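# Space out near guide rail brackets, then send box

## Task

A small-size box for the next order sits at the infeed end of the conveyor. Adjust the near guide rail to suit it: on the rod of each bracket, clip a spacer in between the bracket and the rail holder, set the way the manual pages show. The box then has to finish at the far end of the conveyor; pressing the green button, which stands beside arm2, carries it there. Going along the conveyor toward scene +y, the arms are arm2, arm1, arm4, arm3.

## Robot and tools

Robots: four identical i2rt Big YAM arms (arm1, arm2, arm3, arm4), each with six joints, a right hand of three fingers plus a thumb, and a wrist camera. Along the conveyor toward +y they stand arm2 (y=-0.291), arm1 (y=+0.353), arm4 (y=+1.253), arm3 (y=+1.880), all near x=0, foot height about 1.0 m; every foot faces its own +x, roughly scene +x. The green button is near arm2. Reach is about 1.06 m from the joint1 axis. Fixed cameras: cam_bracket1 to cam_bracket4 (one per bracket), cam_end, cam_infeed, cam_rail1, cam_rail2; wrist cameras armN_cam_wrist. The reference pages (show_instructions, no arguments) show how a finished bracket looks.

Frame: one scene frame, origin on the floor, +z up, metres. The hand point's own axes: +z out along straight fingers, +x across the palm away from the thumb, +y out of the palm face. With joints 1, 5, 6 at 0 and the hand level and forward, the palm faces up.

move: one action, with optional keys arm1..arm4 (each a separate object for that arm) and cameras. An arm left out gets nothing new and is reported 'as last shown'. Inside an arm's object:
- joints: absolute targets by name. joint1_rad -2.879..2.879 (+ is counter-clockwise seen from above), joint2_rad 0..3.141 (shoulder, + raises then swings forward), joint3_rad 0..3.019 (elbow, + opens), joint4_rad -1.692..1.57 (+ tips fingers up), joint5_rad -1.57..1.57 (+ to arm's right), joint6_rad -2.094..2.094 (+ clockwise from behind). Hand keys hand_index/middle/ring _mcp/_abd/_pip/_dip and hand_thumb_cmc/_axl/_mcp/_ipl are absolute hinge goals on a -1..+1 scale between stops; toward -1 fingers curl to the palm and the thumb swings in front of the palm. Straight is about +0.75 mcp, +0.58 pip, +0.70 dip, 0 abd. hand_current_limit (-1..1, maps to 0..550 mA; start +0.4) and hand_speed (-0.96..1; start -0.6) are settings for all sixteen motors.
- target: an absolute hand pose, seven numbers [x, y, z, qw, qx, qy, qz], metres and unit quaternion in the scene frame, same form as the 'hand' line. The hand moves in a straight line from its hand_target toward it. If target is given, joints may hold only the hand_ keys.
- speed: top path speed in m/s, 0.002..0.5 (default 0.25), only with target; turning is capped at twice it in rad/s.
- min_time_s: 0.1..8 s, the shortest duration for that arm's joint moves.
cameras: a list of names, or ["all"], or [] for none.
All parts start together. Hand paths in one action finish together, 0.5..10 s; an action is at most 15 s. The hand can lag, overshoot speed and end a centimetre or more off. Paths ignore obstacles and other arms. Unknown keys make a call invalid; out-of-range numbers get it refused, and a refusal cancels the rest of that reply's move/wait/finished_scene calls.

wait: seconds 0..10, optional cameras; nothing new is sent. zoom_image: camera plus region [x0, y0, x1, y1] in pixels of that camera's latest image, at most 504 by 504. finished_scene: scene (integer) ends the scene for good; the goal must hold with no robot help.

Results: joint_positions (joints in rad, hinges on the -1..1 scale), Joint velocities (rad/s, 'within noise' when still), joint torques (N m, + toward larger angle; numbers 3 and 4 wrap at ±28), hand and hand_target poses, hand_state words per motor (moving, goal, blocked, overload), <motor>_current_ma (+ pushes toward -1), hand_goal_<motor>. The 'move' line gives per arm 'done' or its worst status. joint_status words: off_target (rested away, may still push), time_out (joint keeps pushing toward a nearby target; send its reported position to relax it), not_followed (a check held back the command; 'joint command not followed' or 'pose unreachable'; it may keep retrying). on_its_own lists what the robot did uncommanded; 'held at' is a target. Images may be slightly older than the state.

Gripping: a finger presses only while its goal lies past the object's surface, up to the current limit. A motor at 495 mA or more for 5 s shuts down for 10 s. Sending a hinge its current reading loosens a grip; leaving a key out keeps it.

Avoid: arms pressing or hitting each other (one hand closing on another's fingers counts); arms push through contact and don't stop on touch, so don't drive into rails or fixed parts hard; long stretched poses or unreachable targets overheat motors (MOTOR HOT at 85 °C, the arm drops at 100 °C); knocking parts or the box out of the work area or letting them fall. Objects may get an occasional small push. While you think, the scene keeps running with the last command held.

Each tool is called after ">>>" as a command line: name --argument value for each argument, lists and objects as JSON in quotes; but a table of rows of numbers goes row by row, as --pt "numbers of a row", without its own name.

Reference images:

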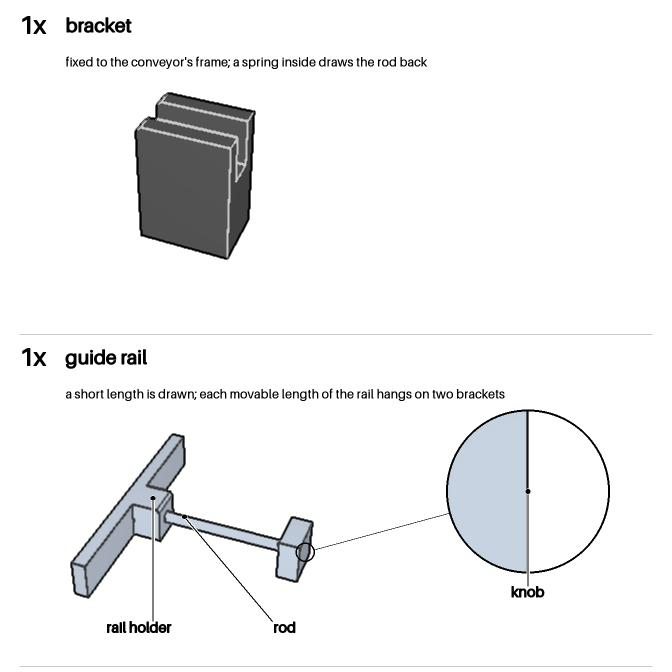

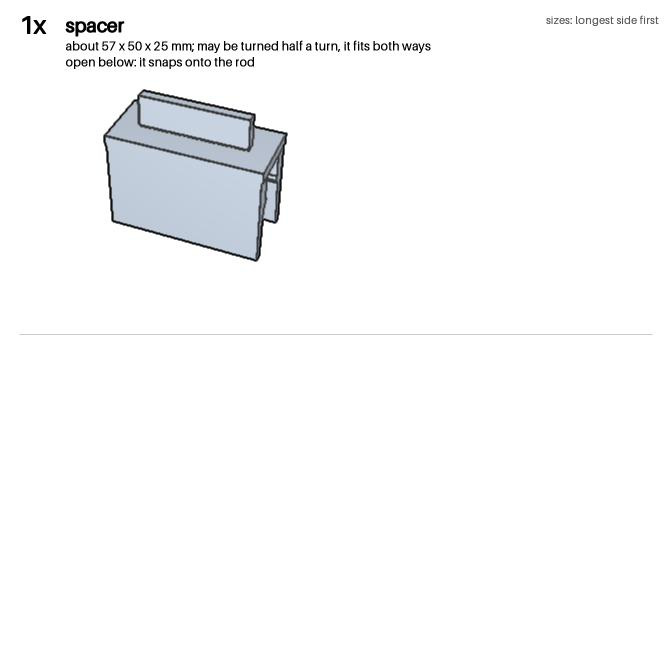

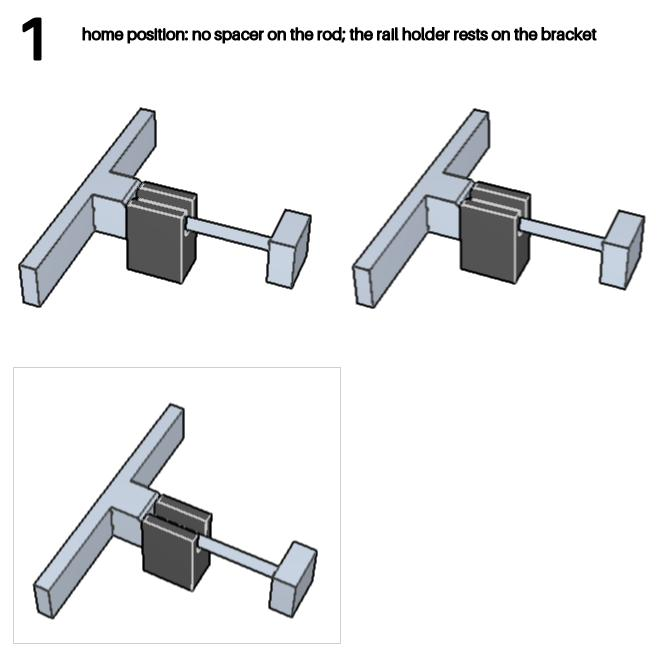

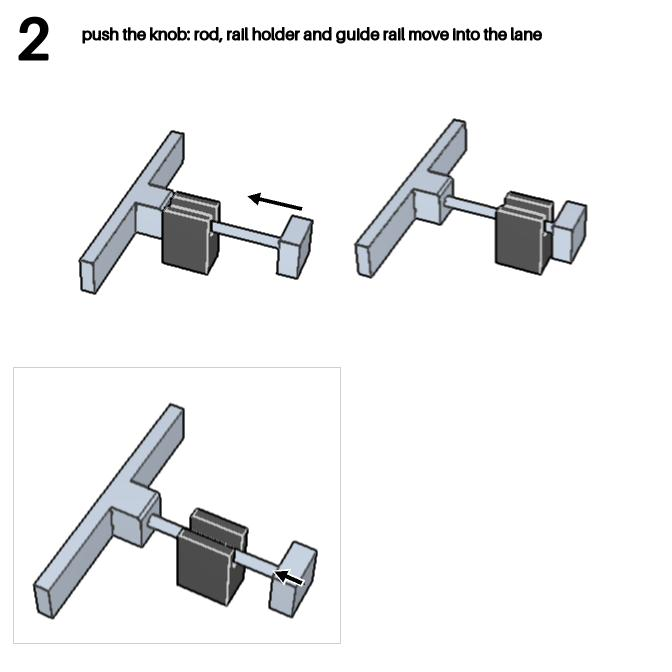

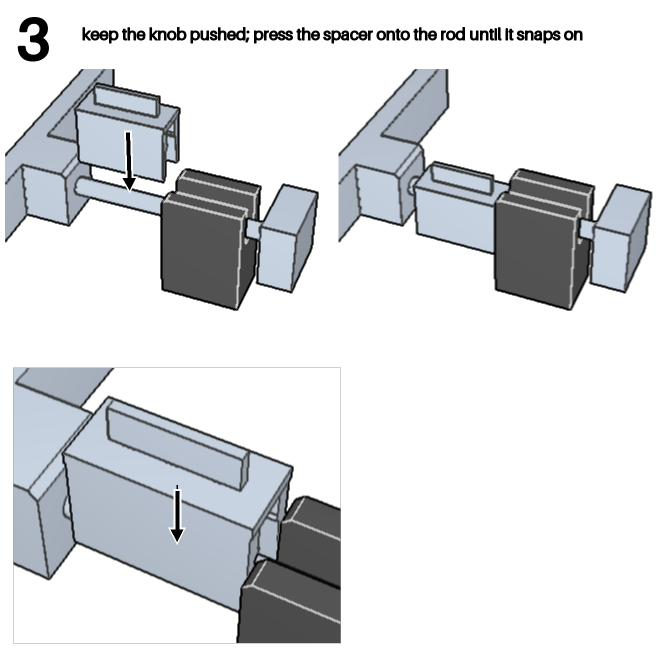

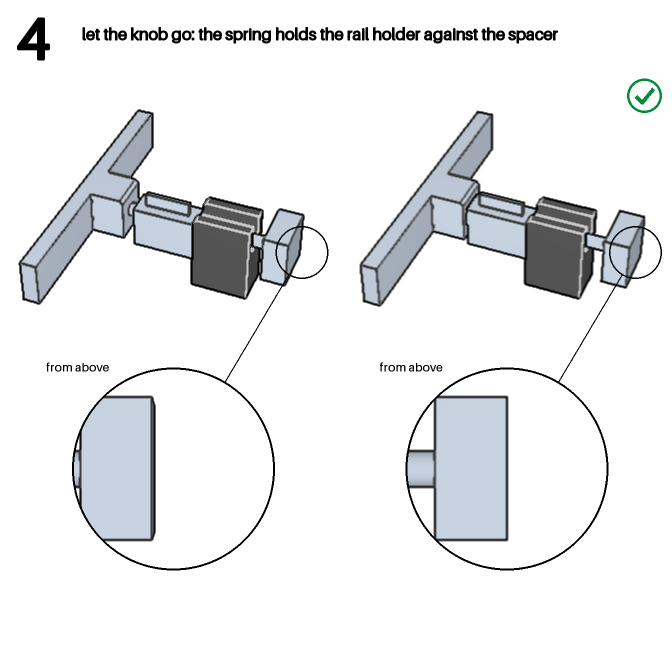

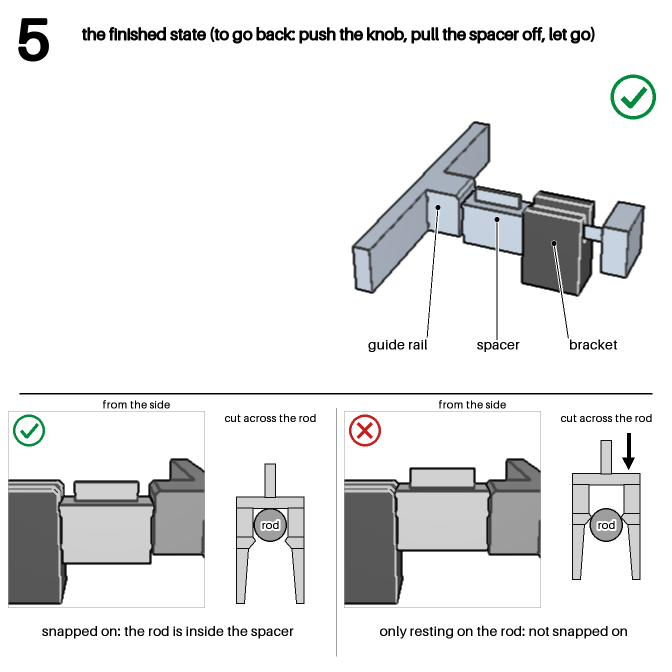

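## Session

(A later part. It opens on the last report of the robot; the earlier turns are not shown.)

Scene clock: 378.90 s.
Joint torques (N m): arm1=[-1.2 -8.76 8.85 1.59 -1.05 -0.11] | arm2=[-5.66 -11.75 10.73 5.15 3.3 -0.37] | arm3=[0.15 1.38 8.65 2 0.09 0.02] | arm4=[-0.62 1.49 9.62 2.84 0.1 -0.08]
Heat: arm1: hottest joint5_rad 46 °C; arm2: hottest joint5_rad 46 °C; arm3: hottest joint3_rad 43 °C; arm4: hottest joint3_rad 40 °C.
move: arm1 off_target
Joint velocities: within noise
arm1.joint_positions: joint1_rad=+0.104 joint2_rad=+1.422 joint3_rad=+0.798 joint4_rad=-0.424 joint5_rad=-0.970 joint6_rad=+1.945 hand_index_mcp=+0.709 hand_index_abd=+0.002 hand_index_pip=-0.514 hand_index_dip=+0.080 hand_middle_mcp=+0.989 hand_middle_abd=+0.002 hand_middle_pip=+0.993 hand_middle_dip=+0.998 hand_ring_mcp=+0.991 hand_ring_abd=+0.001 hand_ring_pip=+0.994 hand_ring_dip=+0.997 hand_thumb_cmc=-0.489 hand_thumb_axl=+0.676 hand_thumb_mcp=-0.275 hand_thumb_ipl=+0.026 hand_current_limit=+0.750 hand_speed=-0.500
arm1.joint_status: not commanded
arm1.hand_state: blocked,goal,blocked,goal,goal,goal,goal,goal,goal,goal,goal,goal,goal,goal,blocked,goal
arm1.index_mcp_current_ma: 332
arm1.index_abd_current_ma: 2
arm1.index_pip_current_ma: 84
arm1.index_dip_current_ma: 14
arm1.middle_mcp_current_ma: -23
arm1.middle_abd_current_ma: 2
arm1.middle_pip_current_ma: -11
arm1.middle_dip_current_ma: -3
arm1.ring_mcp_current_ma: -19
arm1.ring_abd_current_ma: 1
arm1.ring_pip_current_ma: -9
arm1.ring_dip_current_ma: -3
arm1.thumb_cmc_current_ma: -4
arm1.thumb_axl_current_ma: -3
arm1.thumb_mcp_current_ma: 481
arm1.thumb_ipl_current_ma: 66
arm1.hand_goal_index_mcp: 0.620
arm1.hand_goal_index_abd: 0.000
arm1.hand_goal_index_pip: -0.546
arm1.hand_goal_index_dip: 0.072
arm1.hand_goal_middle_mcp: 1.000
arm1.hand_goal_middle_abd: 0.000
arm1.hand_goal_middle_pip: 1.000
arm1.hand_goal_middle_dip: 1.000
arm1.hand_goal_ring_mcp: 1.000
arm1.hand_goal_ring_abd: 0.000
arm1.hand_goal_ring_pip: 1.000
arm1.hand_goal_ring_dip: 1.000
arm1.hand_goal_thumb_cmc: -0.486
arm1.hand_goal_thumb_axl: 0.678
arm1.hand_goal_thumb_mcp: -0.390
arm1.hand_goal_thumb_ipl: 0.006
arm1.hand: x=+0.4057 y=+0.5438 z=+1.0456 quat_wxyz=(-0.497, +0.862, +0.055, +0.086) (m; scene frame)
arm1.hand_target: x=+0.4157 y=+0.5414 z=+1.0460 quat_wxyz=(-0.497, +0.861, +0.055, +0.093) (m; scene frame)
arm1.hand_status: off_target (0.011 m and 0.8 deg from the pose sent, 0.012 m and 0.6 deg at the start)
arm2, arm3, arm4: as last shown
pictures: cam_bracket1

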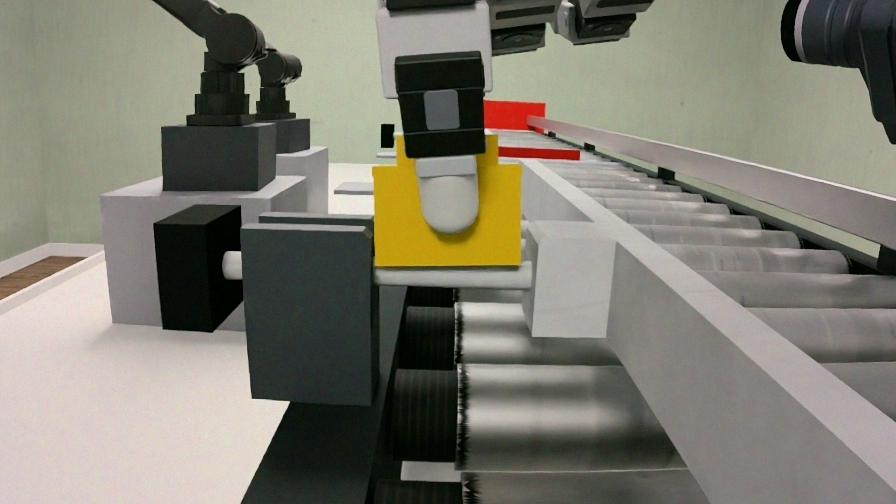

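>>> move --arm1 '{"target": [0.418, 0.543, 1.033, 0.4970, -0.8608, -0.0550, -0.0930], "speed": 0.06}' --cameras '["cam_bracket1"]'

>>> zoom_image --camera "cam_bracket1" --region '[350, 140, 550, 320]'

Scene clock: 379.97 s.
Joint torques (N m): arm1=[-0.97 -9.11 7.76 2.04 -0.99 -0.06] | arm2=[-6.12 -11.34 10.86 5.11 3.26 -0.36] | arm3=[0.5 1.32 8.68 1.99 0.01 -0.05] | arm4=[-0.5 1.61 9.63 2.85 0.1 -0.09]
Heat: arm1: hottest joint5_rad 46 °C; arm2: hottest joint5_rad 46 °C; arm3: hottest joint3_rad 43 °C; arm4: hottest joint3_rad 40 °C.
move: arm1 done
Joint velocities: within noise
arm1.joint_positions: joint1_rad=+0.104 joint2_rad=+1.453 joint3_rad=+0.798 joint4_rad=-0.391 joint5_rad=-0.970 joint6_rad=+1.944 hand_index_mcp=+0.709 hand_index_abd=+0.002 hand_index_pip=-0.514 hand_index_dip=+0.080 hand_middle_mcp=+0.989 hand_middle_abd=+0.002 hand_middle_pip=+0.993 hand_middle_dip=+0.998 hand_ring_mcp=+0.991 hand_ring_abd=+0.001 hand_ring_pip=+0.994 hand_ring_dip=+0.997 hand_thumb_cmc=-0.489 hand_thumb_axl=+0.676 hand_thumb_mcp=-0.275 hand_thumb_ipl=+0.026 hand_current_limit=+0.750 hand_speed=-0.500
arm1.joint_status: not commanded
arm1.hand_state: blocked,goal,blocked,goal,goal,goal,goal,goal,goal,goal,goal,goal,goal,goal,blocked,goal
arm1.index_mcp_current_ma: 332
arm1.index_abd_current_ma: 2
arm1.index_pip_current_ma: 84
arm1.index_dip_current_ma: 14
arm1.middle_mcp_current_ma: -23
arm1.middle_abd_current_ma: 2
arm1.middle_pip_current_ma: -11
arm1.middle_dip_current_ma: -3
arm1.ring_mcp_current_ma: -19
arm1.ring_abd_current_ma: 1
arm1.ring_pip_current_ma: -9
arm1.ring_dip_current_ma: -3
arm1.thumb_cmc_current_ma: -4
arm1.thumb_axl_current_ma: -3
arm1.thumb_mcp_current_ma: 481
arm1.thumb_ipl_current_ma: 66
arm1.hand_goal_index_mcp: 0.620
arm1.hand_goal_index_abd: 0.000
arm1.hand_goal_index_pip: -0.546
arm1.hand_goal_index_dip: 0.072
arm1.hand_goal_middle_mcp: 1.000
arm1.hand_goal_middle_abd: 0.000
arm1.hand_goal_middle_pip: 1.000
arm1.hand_goal_middle_dip: 1.000
arm1.hand_goal_ring_mcp: 1.000
arm1.hand_goal_ring_abd: 0.000
arm1.hand_goal_ring_pip: 1.000
arm1.hand_goal_ring_dip: 1.000
arm1.hand_goal_thumb_cmc: -0.486
arm1.hand_goal_thumb_axl: 0.678
arm1.hand_goal_thumb_mcp: -0.390
arm1.hand_goal_thumb_ipl: 0.006
arm1.hand: x=+0.4109 y=+0.5449 z=+1.0357 quat_wxyz=(-0.497, +0.861, +0.055, +0.087) (m; scene frame)
arm1.hand_target: x=+0.4179 y=+0.5429 z=+1.0331 quat_wxyz=(-0.497, +0.861, +0.055, +0.093) (m; scene frame)
arm1.hand_status: done (0.008 m and 0.7 deg from the pose sent, 0.018 m and 0.8 deg at the start)
arm2, arm3, arm4: as last shown
pictures: cam_bracket1

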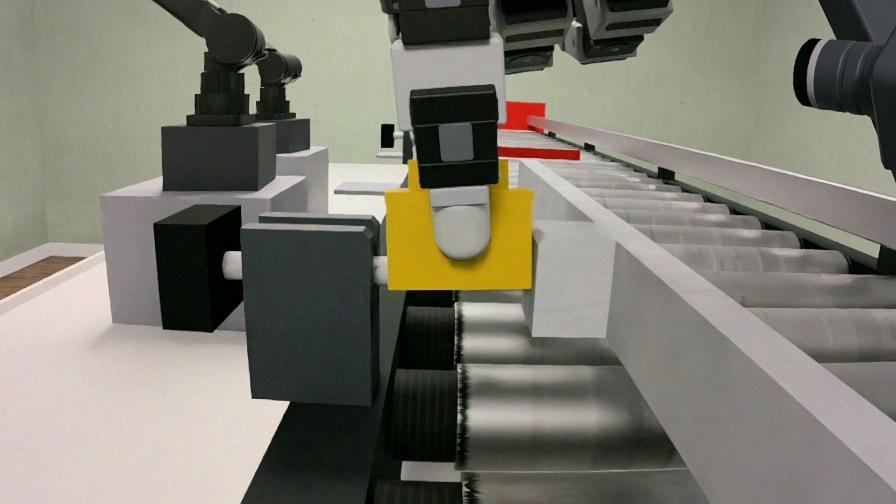

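Scaled by 2.520 from the camera's 896x504 image, which has a finer 1280x720 frame.

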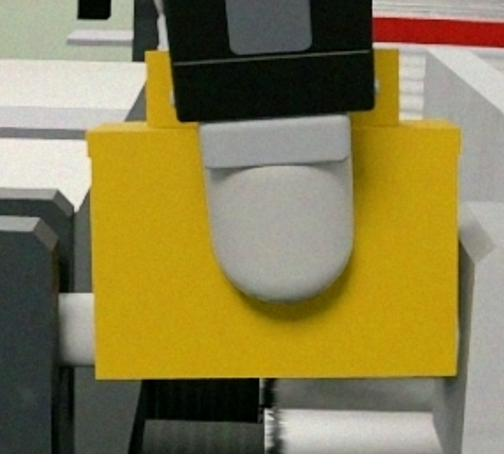

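>>> move --arm1 '{"target": [0.415, 0.543, 1.018, 0.4970, -0.8608, -0.0550, -0.0930], "speed": 0.04}' --cameras '["cam_bracket1"]'

Scene clock: 381.57 s.
Joint torques (N m): arm1=[-0.97 -9.29 6.97 2.04 -0.95 -0.05] | arm2=[-5.01 -11.28 10.74 5.2 3.21 -0.36] | arm3=[0.67 0.91 8.7 2.11 0.01 0.03] | arm4=[-0.5 1.55 9.62 2.86 0.09 -0.09]
Heat: arm1: hottest joint5_rad 46 °C; arm2: hottest joint5_rad 46 °C; arm3: hottest joint3_rad 43 °C; arm4: hottest joint3_rad 40 °C.
move: arm1 done
Joint velocities: within noise
arm1.joint_positions: joint1_rad=+0.104 joint2_rad=+1.476 joint3_rad=+0.780 joint4_rad=-0.340 joint5_rad=-0.970 joint6_rad=+1.945 hand_index_mcp=+0.709 hand_index_abd=+0.002 hand_index_pip=-0.514 hand_index_dip=+0.080 hand_middle_mcp=+0.989 hand_middle_abd=+0.002 hand_middle_pip=+0.993 hand_middle_dip=+0.998 hand_ring_mcp=+0.991 hand_ring_abd=+0.001 hand_ring_pip=+0.994 hand_ring_dip=+0.997 hand_thumb_cmc=-0.488 hand_thumb_axl=+0.676 hand_thumb_mcp=-0.275 hand_thumb_ipl=+0.026 hand_current_limit=+0.750 hand_speed=-0.500
arm1.joint_status: not commanded
arm1.hand_state: blocked,goal,blocked,goal,goal,goal,goal,goal,goal,goal,goal,goal,goal,goal,blocked,goal
arm1.index_mcp_current_ma: 332
arm1.index_abd_current_ma: 2
arm1.index_pip_current_ma: 84
arm1.index_dip_current_ma: 14
arm1.middle_mcp_current_ma: -23
arm1.middle_abd_current_ma: 2
arm1.middle_pip_current_ma: -11
arm1.middle_dip_current_ma: -3
arm1.ring_mcp_current_ma: -19
arm1.ring_abd_current_ma: 1
arm1.ring_pip_current_ma: -9
arm1.ring_dip_current_ma: -3
arm1.thumb_cmc_current_ma: -3
arm1.thumb_axl_current_ma: -3
arm1.thumb_mcp_current_ma: 481
arm1.thumb_ipl_current_ma: 66
arm1.hand_goal_index_mcp: 0.620
arm1.hand_goal_index_abd: 0.000
arm1.hand_goal_index_pip: -0.546
arm1.hand_goal_index_dip: 0.072
arm1.hand_goal_middle_mcp: 1.000
arm1.hand_goal_middle_abd: 0.000
arm1.hand_goal_middle_pip: 1.000
arm1.hand_goal_middle_dip: 1.000
arm1.hand_goal_ring_mcp: 1.000
arm1.hand_goal_ring_abd: 0.000
arm1.hand_goal_ring_pip: 1.000
arm1.hand_goal_ring_dip: 1.000
arm1.hand_goal_thumb_cmc: -0.486
arm1.hand_goal_thumb_axl: 0.678
arm1.hand_goal_thumb_mcp: -0.390
arm1.hand_goal_thumb_ipl: 0.006
arm1.hand: x=+0.4118 y=+0.5452 z=+1.0235 quat_wxyz=(-0.498, +0.861, +0.057, +0.091) (m; scene frame)
arm1.hand_target: x=+0.4149 y=+0.5430 z=+1.0182 quat_wxyz=(-0.497, +0.861, +0.055, +0.093) (m; scene frame)
arm1.hand_status: done (0.007 m and 0.4 deg from the pose sent, 0.018 m and 0.7 deg at the start)
arm2, arm3, arm4: as last shown
pictures: cam_bracket1

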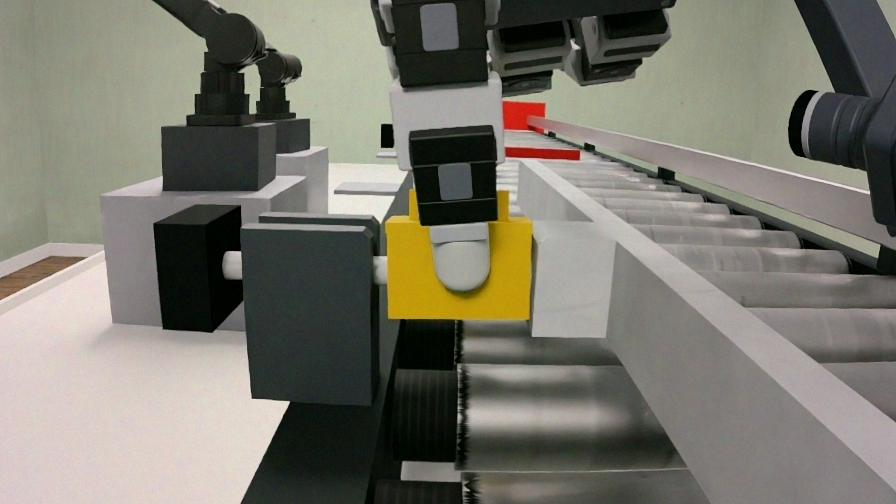

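>>> move --arm1 '{"target": [0.414, 0.543, 1.010, 0.4970, -0.8608, -0.0550, -0.0930], "speed": 0.03}' --cameras '["cam_bracket1"]'

>>> zoom_image --camera "cam_bracket1" --region '[220, 140, 640, 420]'

Scene clock: 382.67 s.
Joint torques (N m): arm1=[-0.85 -8.59 6.58 2.26 -0.88 -0.07] | arm2=[-6.42 -12.81 11.02 5.35 3.21 -0.33] | arm3=[0.5 1.38 8.55 2.09 -0.01 -0.02] | arm4=[-0.67 1.55 9.59 2.85 0.09 -0.09]
Heat: arm1: hottest joint5_rad 46 °C; arm2: hottest joint5_rad 46 °C; arm3: hottest joint3_rad 43 °C; arm4: hottest joint3_rad 40 °C.
move: arm1 done
Joint velocities: within noise
arm1.joint_positions: joint1_rad=+0.104 joint2_rad=+1.482 joint3_rad=+0.771 joint4_rad=-0.319 joint5_rad=-0.971 joint6_rad=+1.948 hand_index_mcp=+0.708 hand_index_abd=+0.002 hand_index_pip=-0.514 hand_index_dip=+0.079 hand_middle_mcp=+0.989 hand_middle_abd=+0.002 hand_middle_pip=+0.993 hand_middle_dip=+0.998 hand_ring_mcp=+0.991 hand_ring_abd=+0.001 hand_ring_pip=+0.994 hand_ring_dip=+0.997 hand_thumb_cmc=-0.491 hand_thumb_axl=+0.675 hand_thumb_mcp=-0.276 hand_thumb_ipl=+0.026 hand_current_limit=+0.750 hand_speed=-0.500
arm1.joint_status: not commanded
arm1.hand_state: blocked,goal,blocked,goal,goal,goal,goal,goal,goal,goal,goal,goal,goal,goal,blocked,goal
arm1.index_mcp_current_ma: 326
arm1.index_abd_current_ma: 2
arm1.index_pip_current_ma: 84
arm1.index_dip_current_ma: 13
arm1.middle_mcp_current_ma: -23
arm1.middle_abd_current_ma: 2
arm1.middle_pip_current_ma: -11
arm1.middle_dip_current_ma: -3
arm1.ring_mcp_current_ma: -19
arm1.ring_abd_current_ma: 1
arm1.ring_pip_current_ma: -9
arm1.ring_dip_current_ma: -3
arm1.thumb_cmc_current_ma: -8
arm1.thumb_axl_current_ma: -6
arm1.thumb_mcp_current_ma: 481
arm1.thumb_ipl_current_ma: 66
arm1.hand_goal_index_mcp: 0.620
arm1.hand_goal_index_abd: 0.000
arm1.hand_goal_index_pip: -0.546
arm1.hand_goal_index_dip: 0.072
arm1.hand_goal_middle_mcp: 1.000
arm1.hand_goal_middle_abd: 0.000
arm1.hand_goal_middle_pip: 1.000
arm1.hand_goal_middle_dip: 1.000
arm1.hand_goal_ring_mcp: 1.000
arm1.hand_goal_ring_abd: 0.000
arm1.hand_goal_ring_pip: 1.000
arm1.hand_goal_ring_dip: 1.000
arm1.hand_goal_thumb_cmc: -0.486
arm1.hand_goal_thumb_axl: 0.678
arm1.hand_goal_thumb_mcp: -0.390
arm1.hand_goal_thumb_ipl: 0.006
arm1.hand: x=+0.4117 y=+0.5454 z=+1.0198 quat_wxyz=(-0.499, +0.860, +0.058, +0.093) (m; scene frame)
arm1.hand_target: x=+0.4137 y=+0.5429 z=+1.0102 quat_wxyz=(-0.497, +0.861, +0.055, +0.093) (m; scene frame)
arm1.hand_status: done (0.010 m and 0.4 deg from the pose sent, 0.014 m and 0.4 deg at the start)
arm2, arm3, arm4: as last shown
pictures: cam_bracket1

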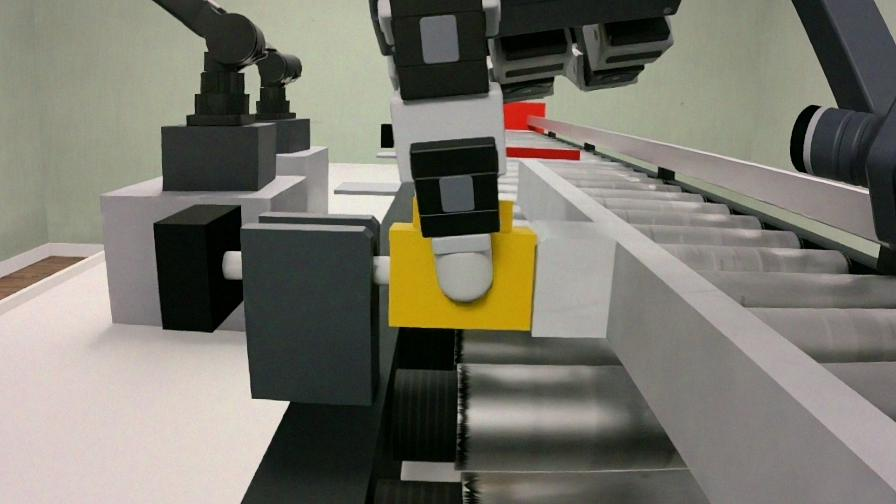

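Scaled by 1.200 from the camera's 896x504 image, which has a finer 1280x720 frame.

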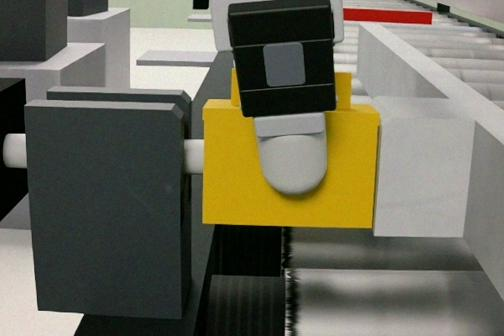

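>>> move --arm1 '{"joints": {"hand_index_mcp": 0.93, "hand_thumb_mcp": -0.12}}' --cameras '["cam_bracket1"]'

>>> zoom_image --camera "cam_bracket1" --region '[220, 140, 640, 420]'

Scene clock: 383.37 s.
Joint torques (N m): arm1=[-0.79 -9.05 6.56 2.02 -0.88 -0.07] | arm2=[-7.12 -12.1 11.17 5.04 3.23 -0.29] | arm3=[0.62 0.97 8.79 2.09 0.03 -0.04] | arm4=[-0.5 1.38 9.61 2.86 0.1 -0.08]
Heat: arm1: hottest joint5_rad 46 °C; arm2: hottest joint5_rad 46 °C; arm3: hottest joint3_rad 43 °C; arm4: hottest joint3_rad 40 °C.
move: arm1 done
Joint velocities: within noise
arm1.joint_positions: joint1_rad=+0.104 joint2_rad=+1.487 joint3_rad=+0.771 joint4_rad=-0.314 joint5_rad=-0.971 joint6_rad=+1.948 hand_index_mcp=+0.912 hand_index_abd=+0.002 hand_index_pip=-0.543 hand_index_dip=+0.075 hand_middle_mcp=+0.989 hand_middle_abd=+0.002 hand_middle_pip=+0.993 hand_middle_dip=+0.998 hand_ring_mcp=+0.991 hand_ring_abd=+0.001 hand_ring_pip=+0.994 hand_ring_dip=+0.997 hand_thumb_cmc=-0.488 hand_thumb_axl=+0.676 hand_thumb_mcp=-0.122 hand_thumb_ipl=+0.009 hand_current_limit=+0.750 hand_speed=-0.500
arm1.joint_status: all done
arm1.hand_state: goal,goal,goal,goal,goal,goal,goal,goal,goal,goal,goal,goal,goal,goal,goal,goal
arm1.index_mcp_current_ma: -43
arm1.index_abd_current_ma: 2
arm1.index_pip_current_ma: 5
arm1.index_dip_current_ma: 4
arm1.middle_mcp_current_ma: -23
arm1.middle_abd_current_ma: 2
arm1.middle_pip_current_ma: -11
arm1.middle_dip_current_ma: -3
arm1.ring_mcp_current_ma: -19
arm1.ring_abd_current_ma: 1
arm1.ring_pip_current_ma: -9
arm1.ring_dip_current_ma: -3
arm1.thumb_cmc_current_ma: -3
arm1.thumb_axl_current_ma: -3
arm1.thumb_mcp_current_ma: -3
arm1.thumb_ipl_current_ma: 5
arm1.hand_goal_index_mcp: 0.930
arm1.hand_goal_index_abd: 0.000
arm1.hand_goal_index_pip: -0.546
arm1.hand_goal_index_dip: 0.072
arm1.hand_goal_middle_mcp: 1.000
arm1.hand_goal_middle_abd: 0.000
arm1.hand_goal_middle_pip: 1.000
arm1.hand_goal_middle_dip: 1.000
arm1.hand_goal_ring_mcp: 1.000
arm1.hand_goal_ring_abd: 0.000
arm1.hand_goal_ring_pip: 1.000
arm1.hand_goal_ring_dip: 1.000
arm1.hand_goal_thumb_cmc: -0.486
arm1.hand_goal_thumb_axl: 0.678
arm1.hand_goal_thumb_mcp: -0.120
arm1.hand_goal_thumb_ipl: 0.006
arm1.hand: x=+0.4125 y=+0.5456 z=+1.0184 quat_wxyz=(-0.499, +0.860, +0.058, +0.093) (m; scene frame)
arm1.hand_target: x=+0.4137 y=+0.5430 z=+1.0103 quat_wxyz=(-0.497, +0.861, +0.055, +0.093) (m; scene frame)
arm1.hand_status: not commanded
arm2.joint_positions: joint1_rad=+0.964 joint2_rad=+1.648 joint3_rad=+0.846 joint4_rad=-0.798 joint5_rad=+0.057 joint6_rad=+0.791 hand_index_mcp=-0.459 hand_index_abd=-0.037 hand_index_pip=-0.992 hand_index_dip=+0.837 hand_middle_mcp=-0.473 hand_middle_abd=+0.004 hand_middle_pip=-0.997 hand_middle_dip=+0.838 hand_ring_mcp=-0.467 hand_ring_abd=+0.001 hand_ring_pip=-0.998 hand_ring_dip=+0.842 hand_thumb_cmc=+0.712 hand_thumb_axl=+0.677 hand_thumb_mcp=+0.221 hand_thumb_ipl=+0.165 hand_current_limit=+0.600 hand_speed=-0.500
arm2.joint_status: not commanded
arm2.hand_state: goal,blocked,goal,goal,goal,goal,goal,goal,goal,goal,goal,goal,goal,goal,goal,goal
arm2.index_mcp_current_ma: 6
arm2.index_abd_current_ma: -16
arm2.index_pip_current_ma: 1
arm2.index_dip_current_ma: 0
arm2.middle_mcp_current_ma: 1
arm2.middle_abd_current_ma: 0
arm2.middle_pip_current_ma: 0
arm2.middle_dip_current_ma: 0
arm2.ring_mcp_current_ma: 2
arm2.ring_abd_current_ma: 0
arm2.ring_pip_current_ma: 0
arm2.ring_dip_current_ma: 0
arm2.thumb_cmc_current_ma: 0
arm2.thumb_axl_current_ma: 0
arm2.thumb_mcp_current_ma: -1
arm2.thumb_ipl_current_ma: 0
arm2.hand_goal_index_mcp: -0.478
arm2.hand_goal_index_abd: 0.000
arm2.hand_goal_index_pip: -1.000
arm2.hand_goal_index_dip: 0.840
arm2.hand_goal_middle_mcp: -0.478
arm2.hand_goal_middle_abd: 0.000
arm2.hand_goal_middle_pip: -1.000
arm2.hand_goal_middle_dip: 0.840
arm2.hand_goal_ring_mcp: -0.478
arm2.hand_goal_ring_abd: 0.000
arm2.hand_goal_ring_pip: -1.000
arm2.hand_goal_ring_dip: 0.840
arm2.hand_goal_thumb_cmc: 0.714
arm2.hand_goal_thumb_axl: 0.678
arm2.hand_goal_thumb_mcp: 0.226
arm2.hand_goal_thumb_ipl: 0.168
arm2.hand: x=+0.2881 y=-0.0447 z=+0.9922 quat_wxyz=(+0.027, +0.699, +0.715, -0.017) (m; scene frame)
arm2.hand_target: x=+0.3525 y=-0.0354 z=+1.0221 quat_wxyz=(+0.065, +0.707, +0.702, +0.058) (m; scene frame)
arm2.hand_status: not commanded
arm3.joint_positions: joint1_rad=-0.066 joint2_rad=+0.623 joint3_rad=+1.407 joint4_rad=-1.267 joint5_rad=-0.036 joint6_rad=+1.128 hand_index_mcp=+0.754 hand_index_abd=+0.001 hand_index_pip=+0.577 hand_index_dip=+0.696 hand_middle_mcp=+0.754 hand_middle_abd=+0.001 hand_middle_pip=+0.577 hand_middle_dip=+0.696 hand_ring_mcp=+0.754 hand_ring_abd=+0.001 hand_ring_pip=+0.577 hand_ring_dip=+0.696 hand_thumb_cmc=+0.714 hand_thumb_axl=+0.677 hand_thumb_mcp=+0.226 hand_thumb_ipl=+0.168 hand_current_limit=+0.400 hand_speed=-0.600
arm3.joint_status: not commanded
arm3.hand_state: goal,goal,goal,goal,goal,goal,goal,goal,goal,goal,goal,goal,goal,goal,goal,goal
arm3.index_mcp_current_ma: 0
arm3.index_abd_current_ma: 0
arm3.index_pip_current_ma: 1
arm3.index_dip_current_ma: 0
arm3.middle_mcp_current_ma: 0
arm3.middle_abd_current_ma: 1
arm3.middle_pip_current_ma: 1
arm3.middle_dip_current_ma: 0
arm3.ring_mcp_current_ma: 0
arm3.ring_abd_current_ma: 0
arm3.ring_pip_current_ma: 1
arm3.ring_dip_current_ma: 0
arm3.thumb_cmc_current_ma: 0
arm3.thumb_axl_current_ma: -1
arm3.thumb_mcp_current_ma: 0
arm3.thumb_ipl_current_ma: 0
arm3.hand_goal_index_mcp: 0.754
arm3.hand_goal_index_abd: 0.000
arm3.hand_goal_index_pip: 0.576
arm3.hand_goal_index_dip: 0.696
arm3.hand_goal_middle_mcp: 0.754
arm3.hand_goal_middle_abd: 0.000
arm3.hand_goal_middle_pip: 0.576
arm3.hand_goal_middle_dip: 0.696
arm3.hand_goal_ring_mcp: 0.754
arm3.hand_goal_ring_abd: 0.000
arm3.hand_goal_ring_pip: 0.576
arm3.hand_goal_ring_dip: 0.696
arm3.hand_goal_thumb_cmc: 0.714
arm3.hand_goal_thumb_axl: 0.678
arm3.hand_goal_thumb_mcp: 0.226
arm3.hand_goal_thumb_ipl: 0.168
arm3.hand: x=+0.1674 y=+1.7468 z=+1.5789 quat_wxyz=(+0.148, +0.846, +0.109, +0.500) (m; scene frame)
arm3.hand_target: x=+0.1644 y=+1.7474 z=+1.5900 quat_wxyz=(+0.152, +0.840, +0.109, +0.510) (m; scene frame)
arm3.hand_status: not commanded
arm4.joint_positions: joint1_rad=+0.036 joint2_rad=+0.636 joint3_rad=+1.438 joint4_rad=-1.159 joint5_rad=-0.065 joint6_rad=+1.072 hand_index_mcp=+0.755 hand_index_abd=+0.001 hand_index_pip=+0.577 hand_index_dip=+0.696 hand_middle_mcp=+0.755 hand_middle_abd=+0.001 hand_middle_pip=+0.577 hand_middle_dip=+0.696 hand_ring_mcp=+0.755 hand_ring_abd=+0.001 hand_ring_pip=+0.577 hand_ring_dip=+0.696 hand_thumb_cmc=+0.715 hand_thumb_axl=+0.677 hand_thumb_mcp=+0.226 hand_thumb_ipl=+0.168 hand_current_limit=+0.400 hand_speed=-0.600
arm4.joint_status: not commanded
arm4.hand_state: goal,goal,goal,goal,goal,goal,goal,goal,goal,goal,goal,goal,goal,goal,goal,goal
arm4.index_mcp_current_ma: 2
arm4.index_abd_current_ma: 1
arm4.index_pip_current_ma: 1
arm4.index_dip_current_ma: 0
arm4.middle_mcp_current_ma: 2
arm4.middle_abd_current_ma: 0
arm4.middle_pip_current_ma: 1
arm4.middle_dip_current_ma: 0
arm4.ring_mcp_current_ma: 2
arm4.ring_abd_current_ma: 1
arm4.ring_pip_current_ma: 1
arm4.ring_dip_current_ma: 0
arm4.thumb_cmc_current_ma: 2
arm4.thumb_axl_current_ma: -1
arm4.thumb_mcp_current_ma: 0
arm4.thumb_ipl_current_ma: 0
arm4.hand_goal_index_mcp: 0.754
arm4.hand_goal_index_abd: 0.000
arm4.hand_goal_index_pip: 0.576
arm4.hand_goal_index_dip: 0.696
arm4.hand_goal_middle_mcp: 0.754
arm4.hand_goal_middle_abd: 0.000
arm4.hand_goal_middle_pip: 0.576
arm4.hand_goal_middle_dip: 0.696
arm4.hand_goal_ring_mcp: 0.754
arm4.hand_goal_ring_abd: 0.000
arm4.hand_goal_ring_pip: 0.576
arm4.hand_goal_ring_dip: 0.696
arm4.hand_goal_thumb_cmc: 0.714
arm4.hand_goal_thumb_axl: 0.678
arm4.hand_goal_thumb_mcp: 0.226
arm4.hand_goal_thumb_ipl: 0.168
arm4.hand: x=+0.3151 y=+1.2167 z=+1.6294 quat_wxyz=(+0.081, +0.779, +0.272, +0.559) (m; scene frame)
arm4.hand_target: x=+0.3107 y=+1.2162 z=+1.6444 quat_wxyz=(+0.084, +0.770, +0.270, +0.572) (m; scene frame)
arm4.hand_status: not commanded
pictures: cam_bracket1

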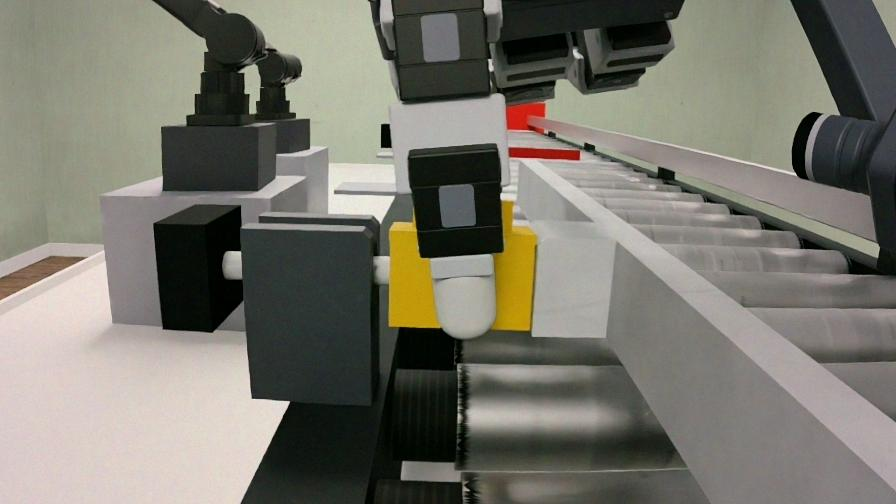

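Scaled by 1.200 from the camera's 896x504 image, which has a finer 1280x720 frame.

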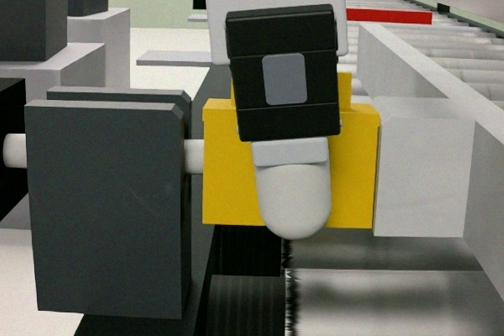

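>>> move --arm1 '{"target": [0.421, 0.543, 1.14, 0.4970, -0.8608, -0.0550, -0.0930], "speed": 0.08}' --cameras '["cam_bracket1"]'

>>> move --arm1 '{"target": [0.421, 0.543, 1.28, 0.4970, -0.8608, -0.0550, -0.0930], "speed": 0.2}' --cameras '["cam_bracket1"]'

Scene clock: 385.67 s.
Joint torques (N m): arm1=[-1.2 -10.17 11.81 0.84 -0.97 -0.11] | arm2=[-5.6 -11.99 10.74 5.23 3.23 -0.32] | arm3=[1.08 0.85 8.64 2.22 0.02 -0.02] | arm4=[-0.44 1.55 9.61 2.89 0.08 -0.09]
Heat: arm1: hottest joint5_rad 46 °C; arm2: hottest joint5_rad 46 °C; arm3: hottest joint3_rad 43 °C; arm4: hottest joint3_rad 40 °C.
move: arm1 off_target
Joint velocities: within noise
arm1.joint_positions: joint1_rad=+0.104 joint2_rad=+1.326 joint3_rad=+0.938 joint4_rad=-0.685 joint5_rad=-0.971 joint6_rad=+1.948 hand_index_mcp=+0.912 hand_index_abd=+0.002 hand_index_pip=-0.543 hand_index_dip=+0.075 hand_middle_mcp=+0.989 hand_middle_abd=+0.002 hand_middle_pip=+0.993 hand_middle_dip=+0.998 hand_ring_mcp=+0.991 hand_ring_abd=+0.001 hand_ring_pip=+0.994 hand_ring_dip=+0.997 hand_thumb_cmc=-0.488 hand_thumb_axl=+0.676 hand_thumb_mcp=-0.122 hand_thumb_ipl=+0.008 hand_current_limit=+0.750 hand_speed=-0.500
arm1.joint_status: not commanded
arm1.hand_state: goal,goal,goal,goal,goal,goal,goal,goal,goal,goal,goal,goal,goal,goal,goal,goal
arm1.index_mcp_current_ma: -43
arm1.index_abd_current_ma: 2
arm1.index_pip_current_ma: 5
arm1.index_dip_current_ma: 4
arm1.middle_mcp_current_ma: -23
arm1.middle_abd_current_ma: 2
arm1.middle_pip_current_ma: -11
arm1.middle_dip_current_ma: -3
arm1.ring_mcp_current_ma: -19
arm1.ring_abd_current_ma: 1
arm1.ring_pip_current_ma: -9
arm1.ring_dip_current_ma: -3
arm1.thumb_cmc_current_ma: -3
arm1.thumb_axl_current_ma: -3
arm1.thumb_mcp_current_ma: -3
arm1.thumb_ipl_current_ma: 5
arm1.hand_goal_index_mcp: 0.930
arm1.hand_goal_index_abd: 0.000
arm1.hand_goal_index_pip: -0.546
arm1.hand_goal_index_dip: 0.072
arm1.hand_goal_middle_mcp: 1.000
arm1.hand_goal_middle_abd: 0.000
arm1.hand_goal_middle_pip: 1.000
arm1.hand_goal_middle_dip: 1.000
arm1.hand_goal_ring_mcp: 1.000
arm1.hand_goal_ring_abd: 0.000
arm1.hand_goal_ring_pip: 1.000
arm1.hand_goal_ring_dip: 1.000
arm1.hand_goal_thumb_cmc: -0.486
arm1.hand_goal_thumb_axl: 0.678
arm1.hand_goal_thumb_mcp: -0.120
arm1.hand_goal_thumb_ipl: 0.006
arm1.hand: x=+0.4064 y=+0.5443 z=+1.1220 quat_wxyz=(-0.496, +0.864, +0.048, +0.074) (m; scene frame)
arm1.hand_target: x=+0.4204 y=+0.5429 z=+1.1402 quat_wxyz=(-0.497, +0.861, +0.055, +0.093) (m; scene frame)
arm1.hand_status: off_target (0.023 m and 2.3 deg from the pose sent, 0.122 m and 0.4 deg at the start)
arm2, arm3, arm4: as last shown
pictures: cam_bracket1

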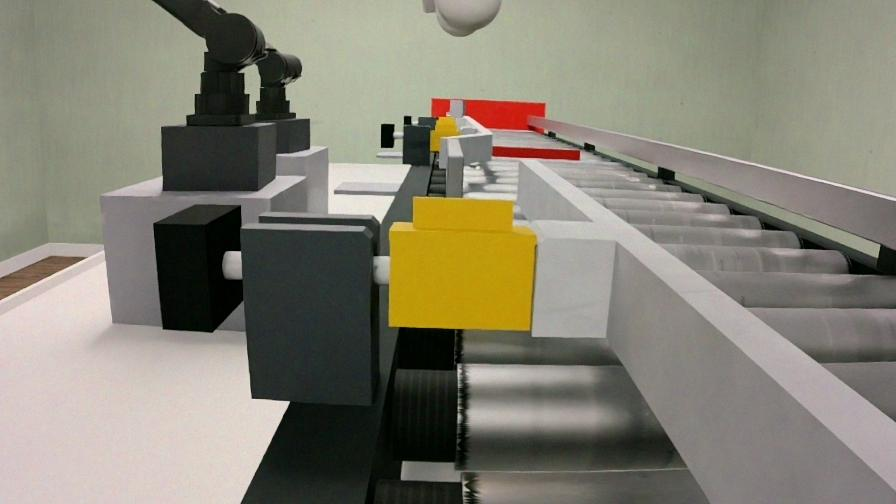

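Scene clock: 387.03 s.
Joint torques (N m): arm1=[-1.08 -9.52 12.44 0.87 -0.98 -0.1] | arm2=[-6.01 -11.46 10.96 5.19 3.23 -0.29] | arm3=[1.2 1.03 8.84 1.99 0.06 -0.01] | arm4=[-0.62 1.32 9.61 2.85 0.1 -0.09]
Heat: arm1: hottest joint5_rad 46 °C; arm2: hottest joint5_rad 46 °C; arm3: hottest joint3_rad 43 °C; arm4: hottest joint3_rad 40 °C.
move: arm1 off_target
Joint velocities: within noise
arm1.joint_positions: joint1_rad=+0.104 joint2_rad=+1.262 joint3_rad=+1.261 joint4_rad=-1.064 joint5_rad=-0.971 joint6_rad=+1.946 hand_index_mcp=+0.913 hand_index_abd=+0.002 hand_index_pip=-0.543 hand_index_dip=+0.075 hand_middle_mcp=+0.989 hand_middle_abd=+0.002 hand_middle_pip=+0.993 hand_middle_dip=+0.998 hand_ring_mcp=+0.991 hand_ring_abd=+0.001 hand_ring_pip=+0.994 hand_ring_dip=+0.997 hand_thumb_cmc=-0.488 hand_thumb_axl=+0.676 hand_thumb_mcp=-0.122 hand_thumb_ipl=+0.008 hand_current_limit=+0.750 hand_speed=-0.500
arm1.joint_status: not commanded
arm1.hand_state: goal,goal,goal,goal,goal,goal,goal,goal,goal,goal,goal,goal,goal,goal,goal,goal
arm1.index_mcp_current_ma: -41
arm1.index_abd_current_ma: 2
arm1.index_pip_current_ma: 4
arm1.index_dip_current_ma: 4
arm1.middle_mcp_current_ma: -23
arm1.middle_abd_current_ma: 2
arm1.middle_pip_current_ma: -11
arm1.middle_dip_current_ma: -3
arm1.ring_mcp_current_ma: -19
arm1.ring_abd_current_ma: 1
arm1.ring_pip_current_ma: -9
arm1.ring_dip_current_ma: -3
arm1.thumb_cmc_current_ma: -2
arm1.thumb_axl_current_ma: -3
arm1.thumb_mcp_current_ma: -3
arm1.thumb_ipl_current_ma: 4
arm1.hand_goal_index_mcp: 0.930
arm1.hand_goal_index_abd: 0.000
arm1.hand_goal_index_pip: -0.546
arm1.hand_goal_index_dip: 0.072
arm1.hand_goal_middle_mcp: 1.000
arm1.hand_goal_middle_abd: 0.000
arm1.hand_goal_middle_pip: 1.000
arm1.hand_goal_middle_dip: 1.000
arm1.hand_goal_ring_mcp: 1.000
arm1.hand_goal_ring_abd: 0.000
arm1.hand_goal_ring_pip: 1.000
arm1.hand_goal_ring_dip: 1.000
arm1.hand_goal_thumb_cmc: -0.486
arm1.hand_goal_thumb_axl: 0.678
arm1.hand_goal_thumb_mcp: -0.120
arm1.hand_goal_thumb_ipl: 0.006
arm1.hand: x=+0.4122 y=+0.5456 z=+1.2643 quat_wxyz=(-0.497, +0.863, +0.050, +0.078) (m; scene frame)
arm1.hand_target: x=+0.4205 y=+0.5430 z=+1.2800 quat_wxyz=(-0.497, +0.861, +0.055, +0.093) (m; scene frame)
arm1.hand_status: off_target (0.018 m and 1.8 deg from the pose sent, 0.159 m and 2.3 deg at the start)
arm2, arm3, arm4: as last shown
pictures: cam_bracket1

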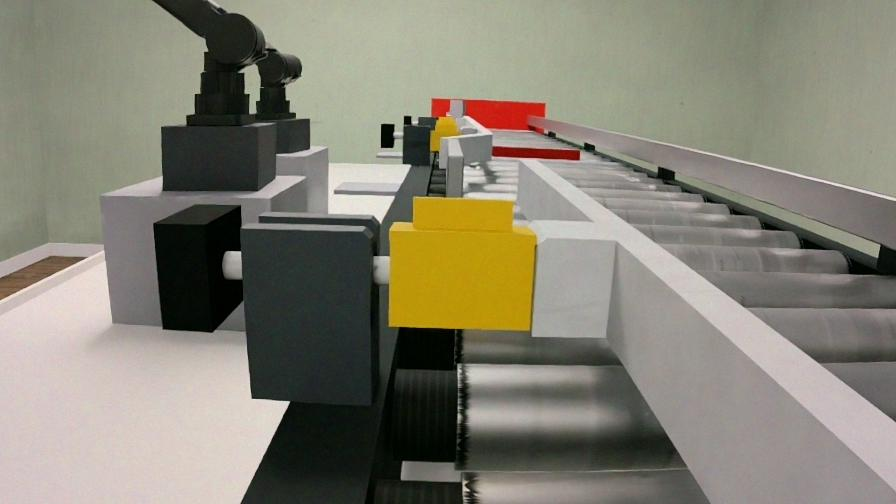

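>>> move --arm1 '{"joints": {"hand_index_mcp": -1, "hand_middle_mcp": -1, "hand_index_pip": -0.08, "hand_middle_pip": -0.08, "hand_index_dip": 0.696, "hand_middle_dip": 0.696, "hand_ring_mcp": -0.479, "hand_ring_pip": -1, "hand_ring_dip": 0.84, "hand_thumb_cmc": 0.714, "hand_thumb_axl": 0.678, "hand_thumb_mcp": 0.226, "hand_thumb_ipl": 0.168, "hand_current_limit": 0.6, "joint2_rad": 1.05, "joint3_rad": 1.3, "joint4_rad": -1.5}, "min_time_s": 1.5}'

>>> move --arm1 '{"joints": {"joint1_rad": 0.369, "joint2_rad": 1.12, "joint3_rad": 1.26, "joint4_rad": -1.66, "joint5_rad": 0, "joint6_rad": 0.487}, "min_time_s": 2}' --cameras '["cam_bracket1", "cam_rail1"]'

Scene clock: 389.57 s.
Joint torques (N m): arm1=[-1.08 -5.71 12 0.32 -0.68 0] | arm2=[-6.12 -11.81 10.89 5.2 3.25 -0.4] | arm3=[0.56 0.79 8.58 1.89 0.06 -0.02] | arm4=[-0.67 1.32 9.61 2.84 0.1 -0.09]
Heat: arm1: hottest joint3_rad 45 °C; arm2: hottest joint5_rad 47 °C; arm3: hottest joint3_rad 43 °C; arm4: hottest joint3_rad 40 °C.
move: arm1 off_target
Joint velocities: within noise
arm1.joint_positions: joint1_rad=+0.104 joint2_rad=+1.052 joint3_rad=+1.261 joint4_rad=-1.489 joint5_rad=-0.971 joint6_rad=+1.945 hand_index_mcp=-0.978 hand_index_abd=+0.002 hand_index_pip=-0.080 hand_index_dip=+0.694 hand_middle_mcp=-0.979 hand_middle_abd=+0.002 hand_middle_pip=-0.074 hand_middle_dip=+0.698 hand_ring_mcp=-0.467 hand_ring_abd=+0.001 hand_ring_pip=-0.994 hand_ring_dip=+0.843 hand_thumb_cmc=+0.695 hand_thumb_axl=+0.676 hand_thumb_mcp=+0.219 hand_thumb_ipl=+0.165 hand_current_limit=+0.600 hand_speed=-0.500
arm1.joint_status: hand_index_mcp off_target (ended at -0.978, target -1.000); hand_middle_mcp off_target (ended at -0.979, target -1.000); the others done
arm1.hand_state: blocked,goal,goal,goal,blocked,goal,goal,goal,goal,goal,goal,goal,goal,goal,goal,goal
arm1.index_mcp_current_ma: 56
arm1.index_abd_current_ma: 2
arm1.index_pip_current_ma: 0
arm1.index_dip_current_ma: -3
arm1.middle_mcp_current_ma: 52
arm1.middle_abd_current_ma: 2
arm1.middle_pip_current_ma: 11
arm1.middle_dip_current_ma: 3
arm1.ring_mcp_current_ma: 24
arm1.ring_abd_current_ma: 1
arm1.ring_pip_current_ma: 10
arm1.ring_dip_current_ma: 3
arm1.thumb_cmc_current_ma: -44
arm1.thumb_axl_current_ma: -3
arm1.thumb_mcp_current_ma: -16
arm1.thumb_ipl_current_ma: -5
arm1.hand_goal_index_mcp: -1.000
arm1.hand_goal_index_abd: 0.000
arm1.hand_goal_index_pip: -0.080
arm1.hand_goal_index_dip: 0.696
arm1.hand_goal_middle_mcp: -1.000
arm1.hand_goal_middle_abd: 0.000
arm1.hand_goal_middle_pip: -0.080
arm1.hand_goal_middle_dip: 0.696
arm1.hand_goal_ring_mcp: -0.478
arm1.hand_goal_ring_abd: 0.000
arm1.hand_goal_ring_pip: -1.000
arm1.hand_goal_ring_dip: 0.840
arm1.hand_goal_thumb_cmc: 0.714
arm1.hand_goal_thumb_axl: 0.678
arm1.hand_goal_thumb_mcp: 0.226
arm1.hand_goal_thumb_ipl: 0.168
arm1.hand: x=+0.2789 y=+0.5157 z=+1.3163 quat_wxyz=(-0.479, +0.878, +0.000, -0.014) (m; scene frame)
arm1.hand_target: x=+0.2839 y=+0.5136 z=+1.3317 quat_wxyz=(-0.481, +0.877, +0.006, +0.003) (m; scene frame)
arm1.hand_status: not commanded
arm2, arm3, arm4: as last shown
pictures: none

Scene clock: 392.30 s.
Joint torques (N m): arm1=[0.15 -5.36 8.66 0.31 0.46 -0.13] | arm2=[-5.54 -12.81 10.88 5.29 3.2 -0.31] | arm3=[0.73 -0.15 8.46 2.15 0 -0.02] | arm4=[-0.62 1.55 9.61 2.85 0.1 -0.08]
Heat: arm1: hottest joint3_rad 45 °C; arm2: hottest joint5_rad 47 °C; arm3: hottest joint3_rad 43 °C; arm4: hottest joint3_rad 40 °C.
move: arm1 done
Joint velocities: within noise
arm1.joint_positions: joint1_rad=+0.360 joint2_rad=+1.106 joint3_rad=+1.261 joint4_rad=-1.649 joint5_rad=-0.004 joint6_rad=+0.496 hand_index_mcp=-0.981 hand_index_abd=+0.002 hand_index_pip=-0.080 hand_index_dip=+0.694 hand_middle_mcp=-0.982 hand_middle_abd=+0.002 hand_middle_pip=-0.076 hand_middle_dip=+0.698 hand_ring_mcp=-0.467 hand_ring_abd=+0.001 hand_ring_pip=-0.998 hand_ring_dip=+0.843 hand_thumb_cmc=+0.712 hand_thumb_axl=+0.676 hand_thumb_mcp=+0.219 hand_thumb_ipl=+0.165 hand_current_limit=+0.600 hand_speed=-0.500
arm1.joint_status: all done
arm1.hand_state: goal,goal,goal,goal,goal,goal,goal,goal,goal,goal,goal,goal,goal,goal,goal,goal
arm1.index_mcp_current_ma: 45
arm1.index_abd_current_ma: 2
arm1.index_pip_current_ma: 0
arm1.index_dip_current_ma: -3
arm1.middle_mcp_current_ma: 43
arm1.middle_abd_current_ma: 2
arm1.middle_pip_current_ma: 6
arm1.middle_dip_current_ma: 3
arm1.ring_mcp_current_ma: 23
arm1.ring_abd_current_ma: 1
arm1.ring_pip_current_ma: 2
arm1.ring_dip_current_ma: 3
arm1.thumb_cmc_current_ma: -2
arm1.thumb_axl_current_ma: -3
arm1.thumb_mcp_current_ma: -16
arm1.thumb_ipl_current_ma: -5
arm1.hand_goal_index_mcp: -1.000
arm1.hand_goal_index_abd: 0.000
arm1.hand_goal_index_pip: -0.080
arm1.hand_goal_index_dip: 0.696
arm1.hand_goal_middle_mcp: -1.000
arm1.hand_goal_middle_abd: 0.000
arm1.hand_goal_middle_pip: -0.080
arm1.hand_goal_middle_dip: 0.696
arm1.hand_goal_ring_mcp: -0.478
arm1.hand_goal_ring_abd: 0.000
arm1.hand_goal_ring_pip: -1.000
arm1.hand_goal_ring_dip: 0.840
arm1.hand_goal_thumb_cmc: 0.714
arm1.hand_goal_thumb_axl: 0.678
arm1.hand_goal_thumb_mcp: 0.226
arm1.hand_goal_thumb_ipl: 0.168
arm1.hand: x=+0.3846 y=+0.4713 z=+1.2959 quat_wxyz=(+0.009, +0.713, +0.700, +0.037) (m; scene frame)
arm1.hand_target: x=+0.3838 y=+0.4743 z=+1.2902 quat_wxyz=(+0.008, +0.707, +0.707, +0.024) (m; scene frame)
arm1.hand_status: not commanded
arm2, arm3, arm4: as last shown
pictures: cam_bracket1, cam_rail1

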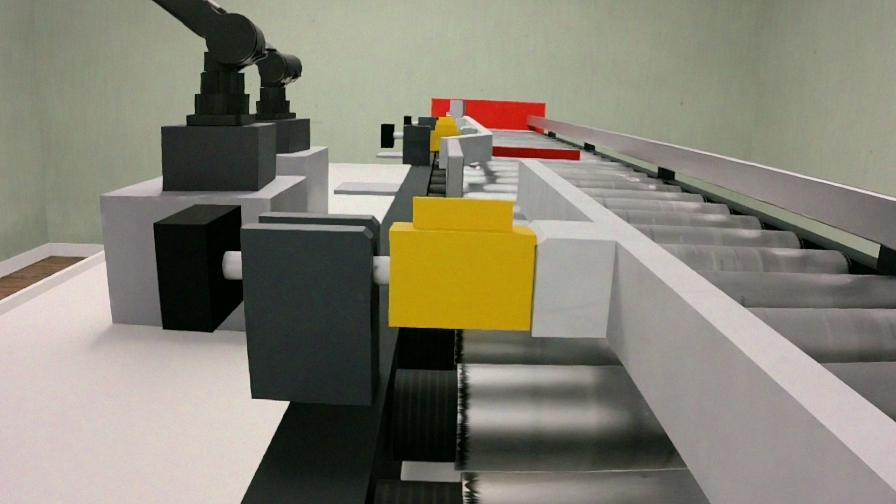

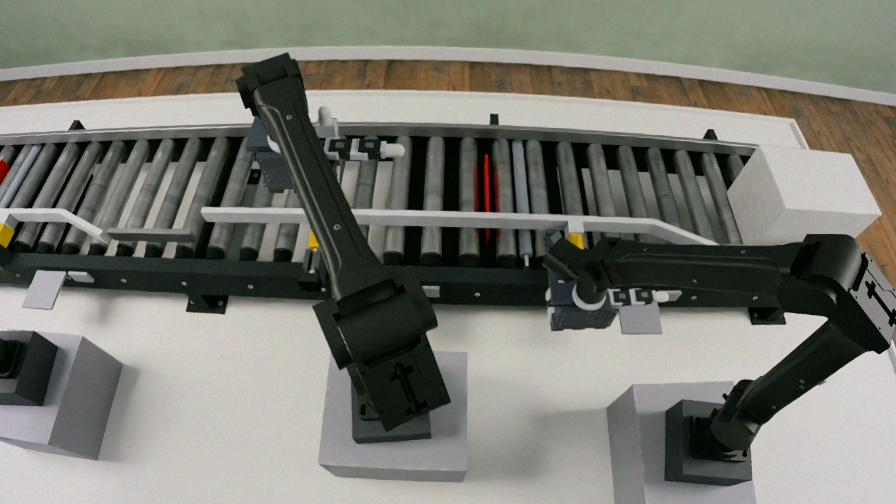

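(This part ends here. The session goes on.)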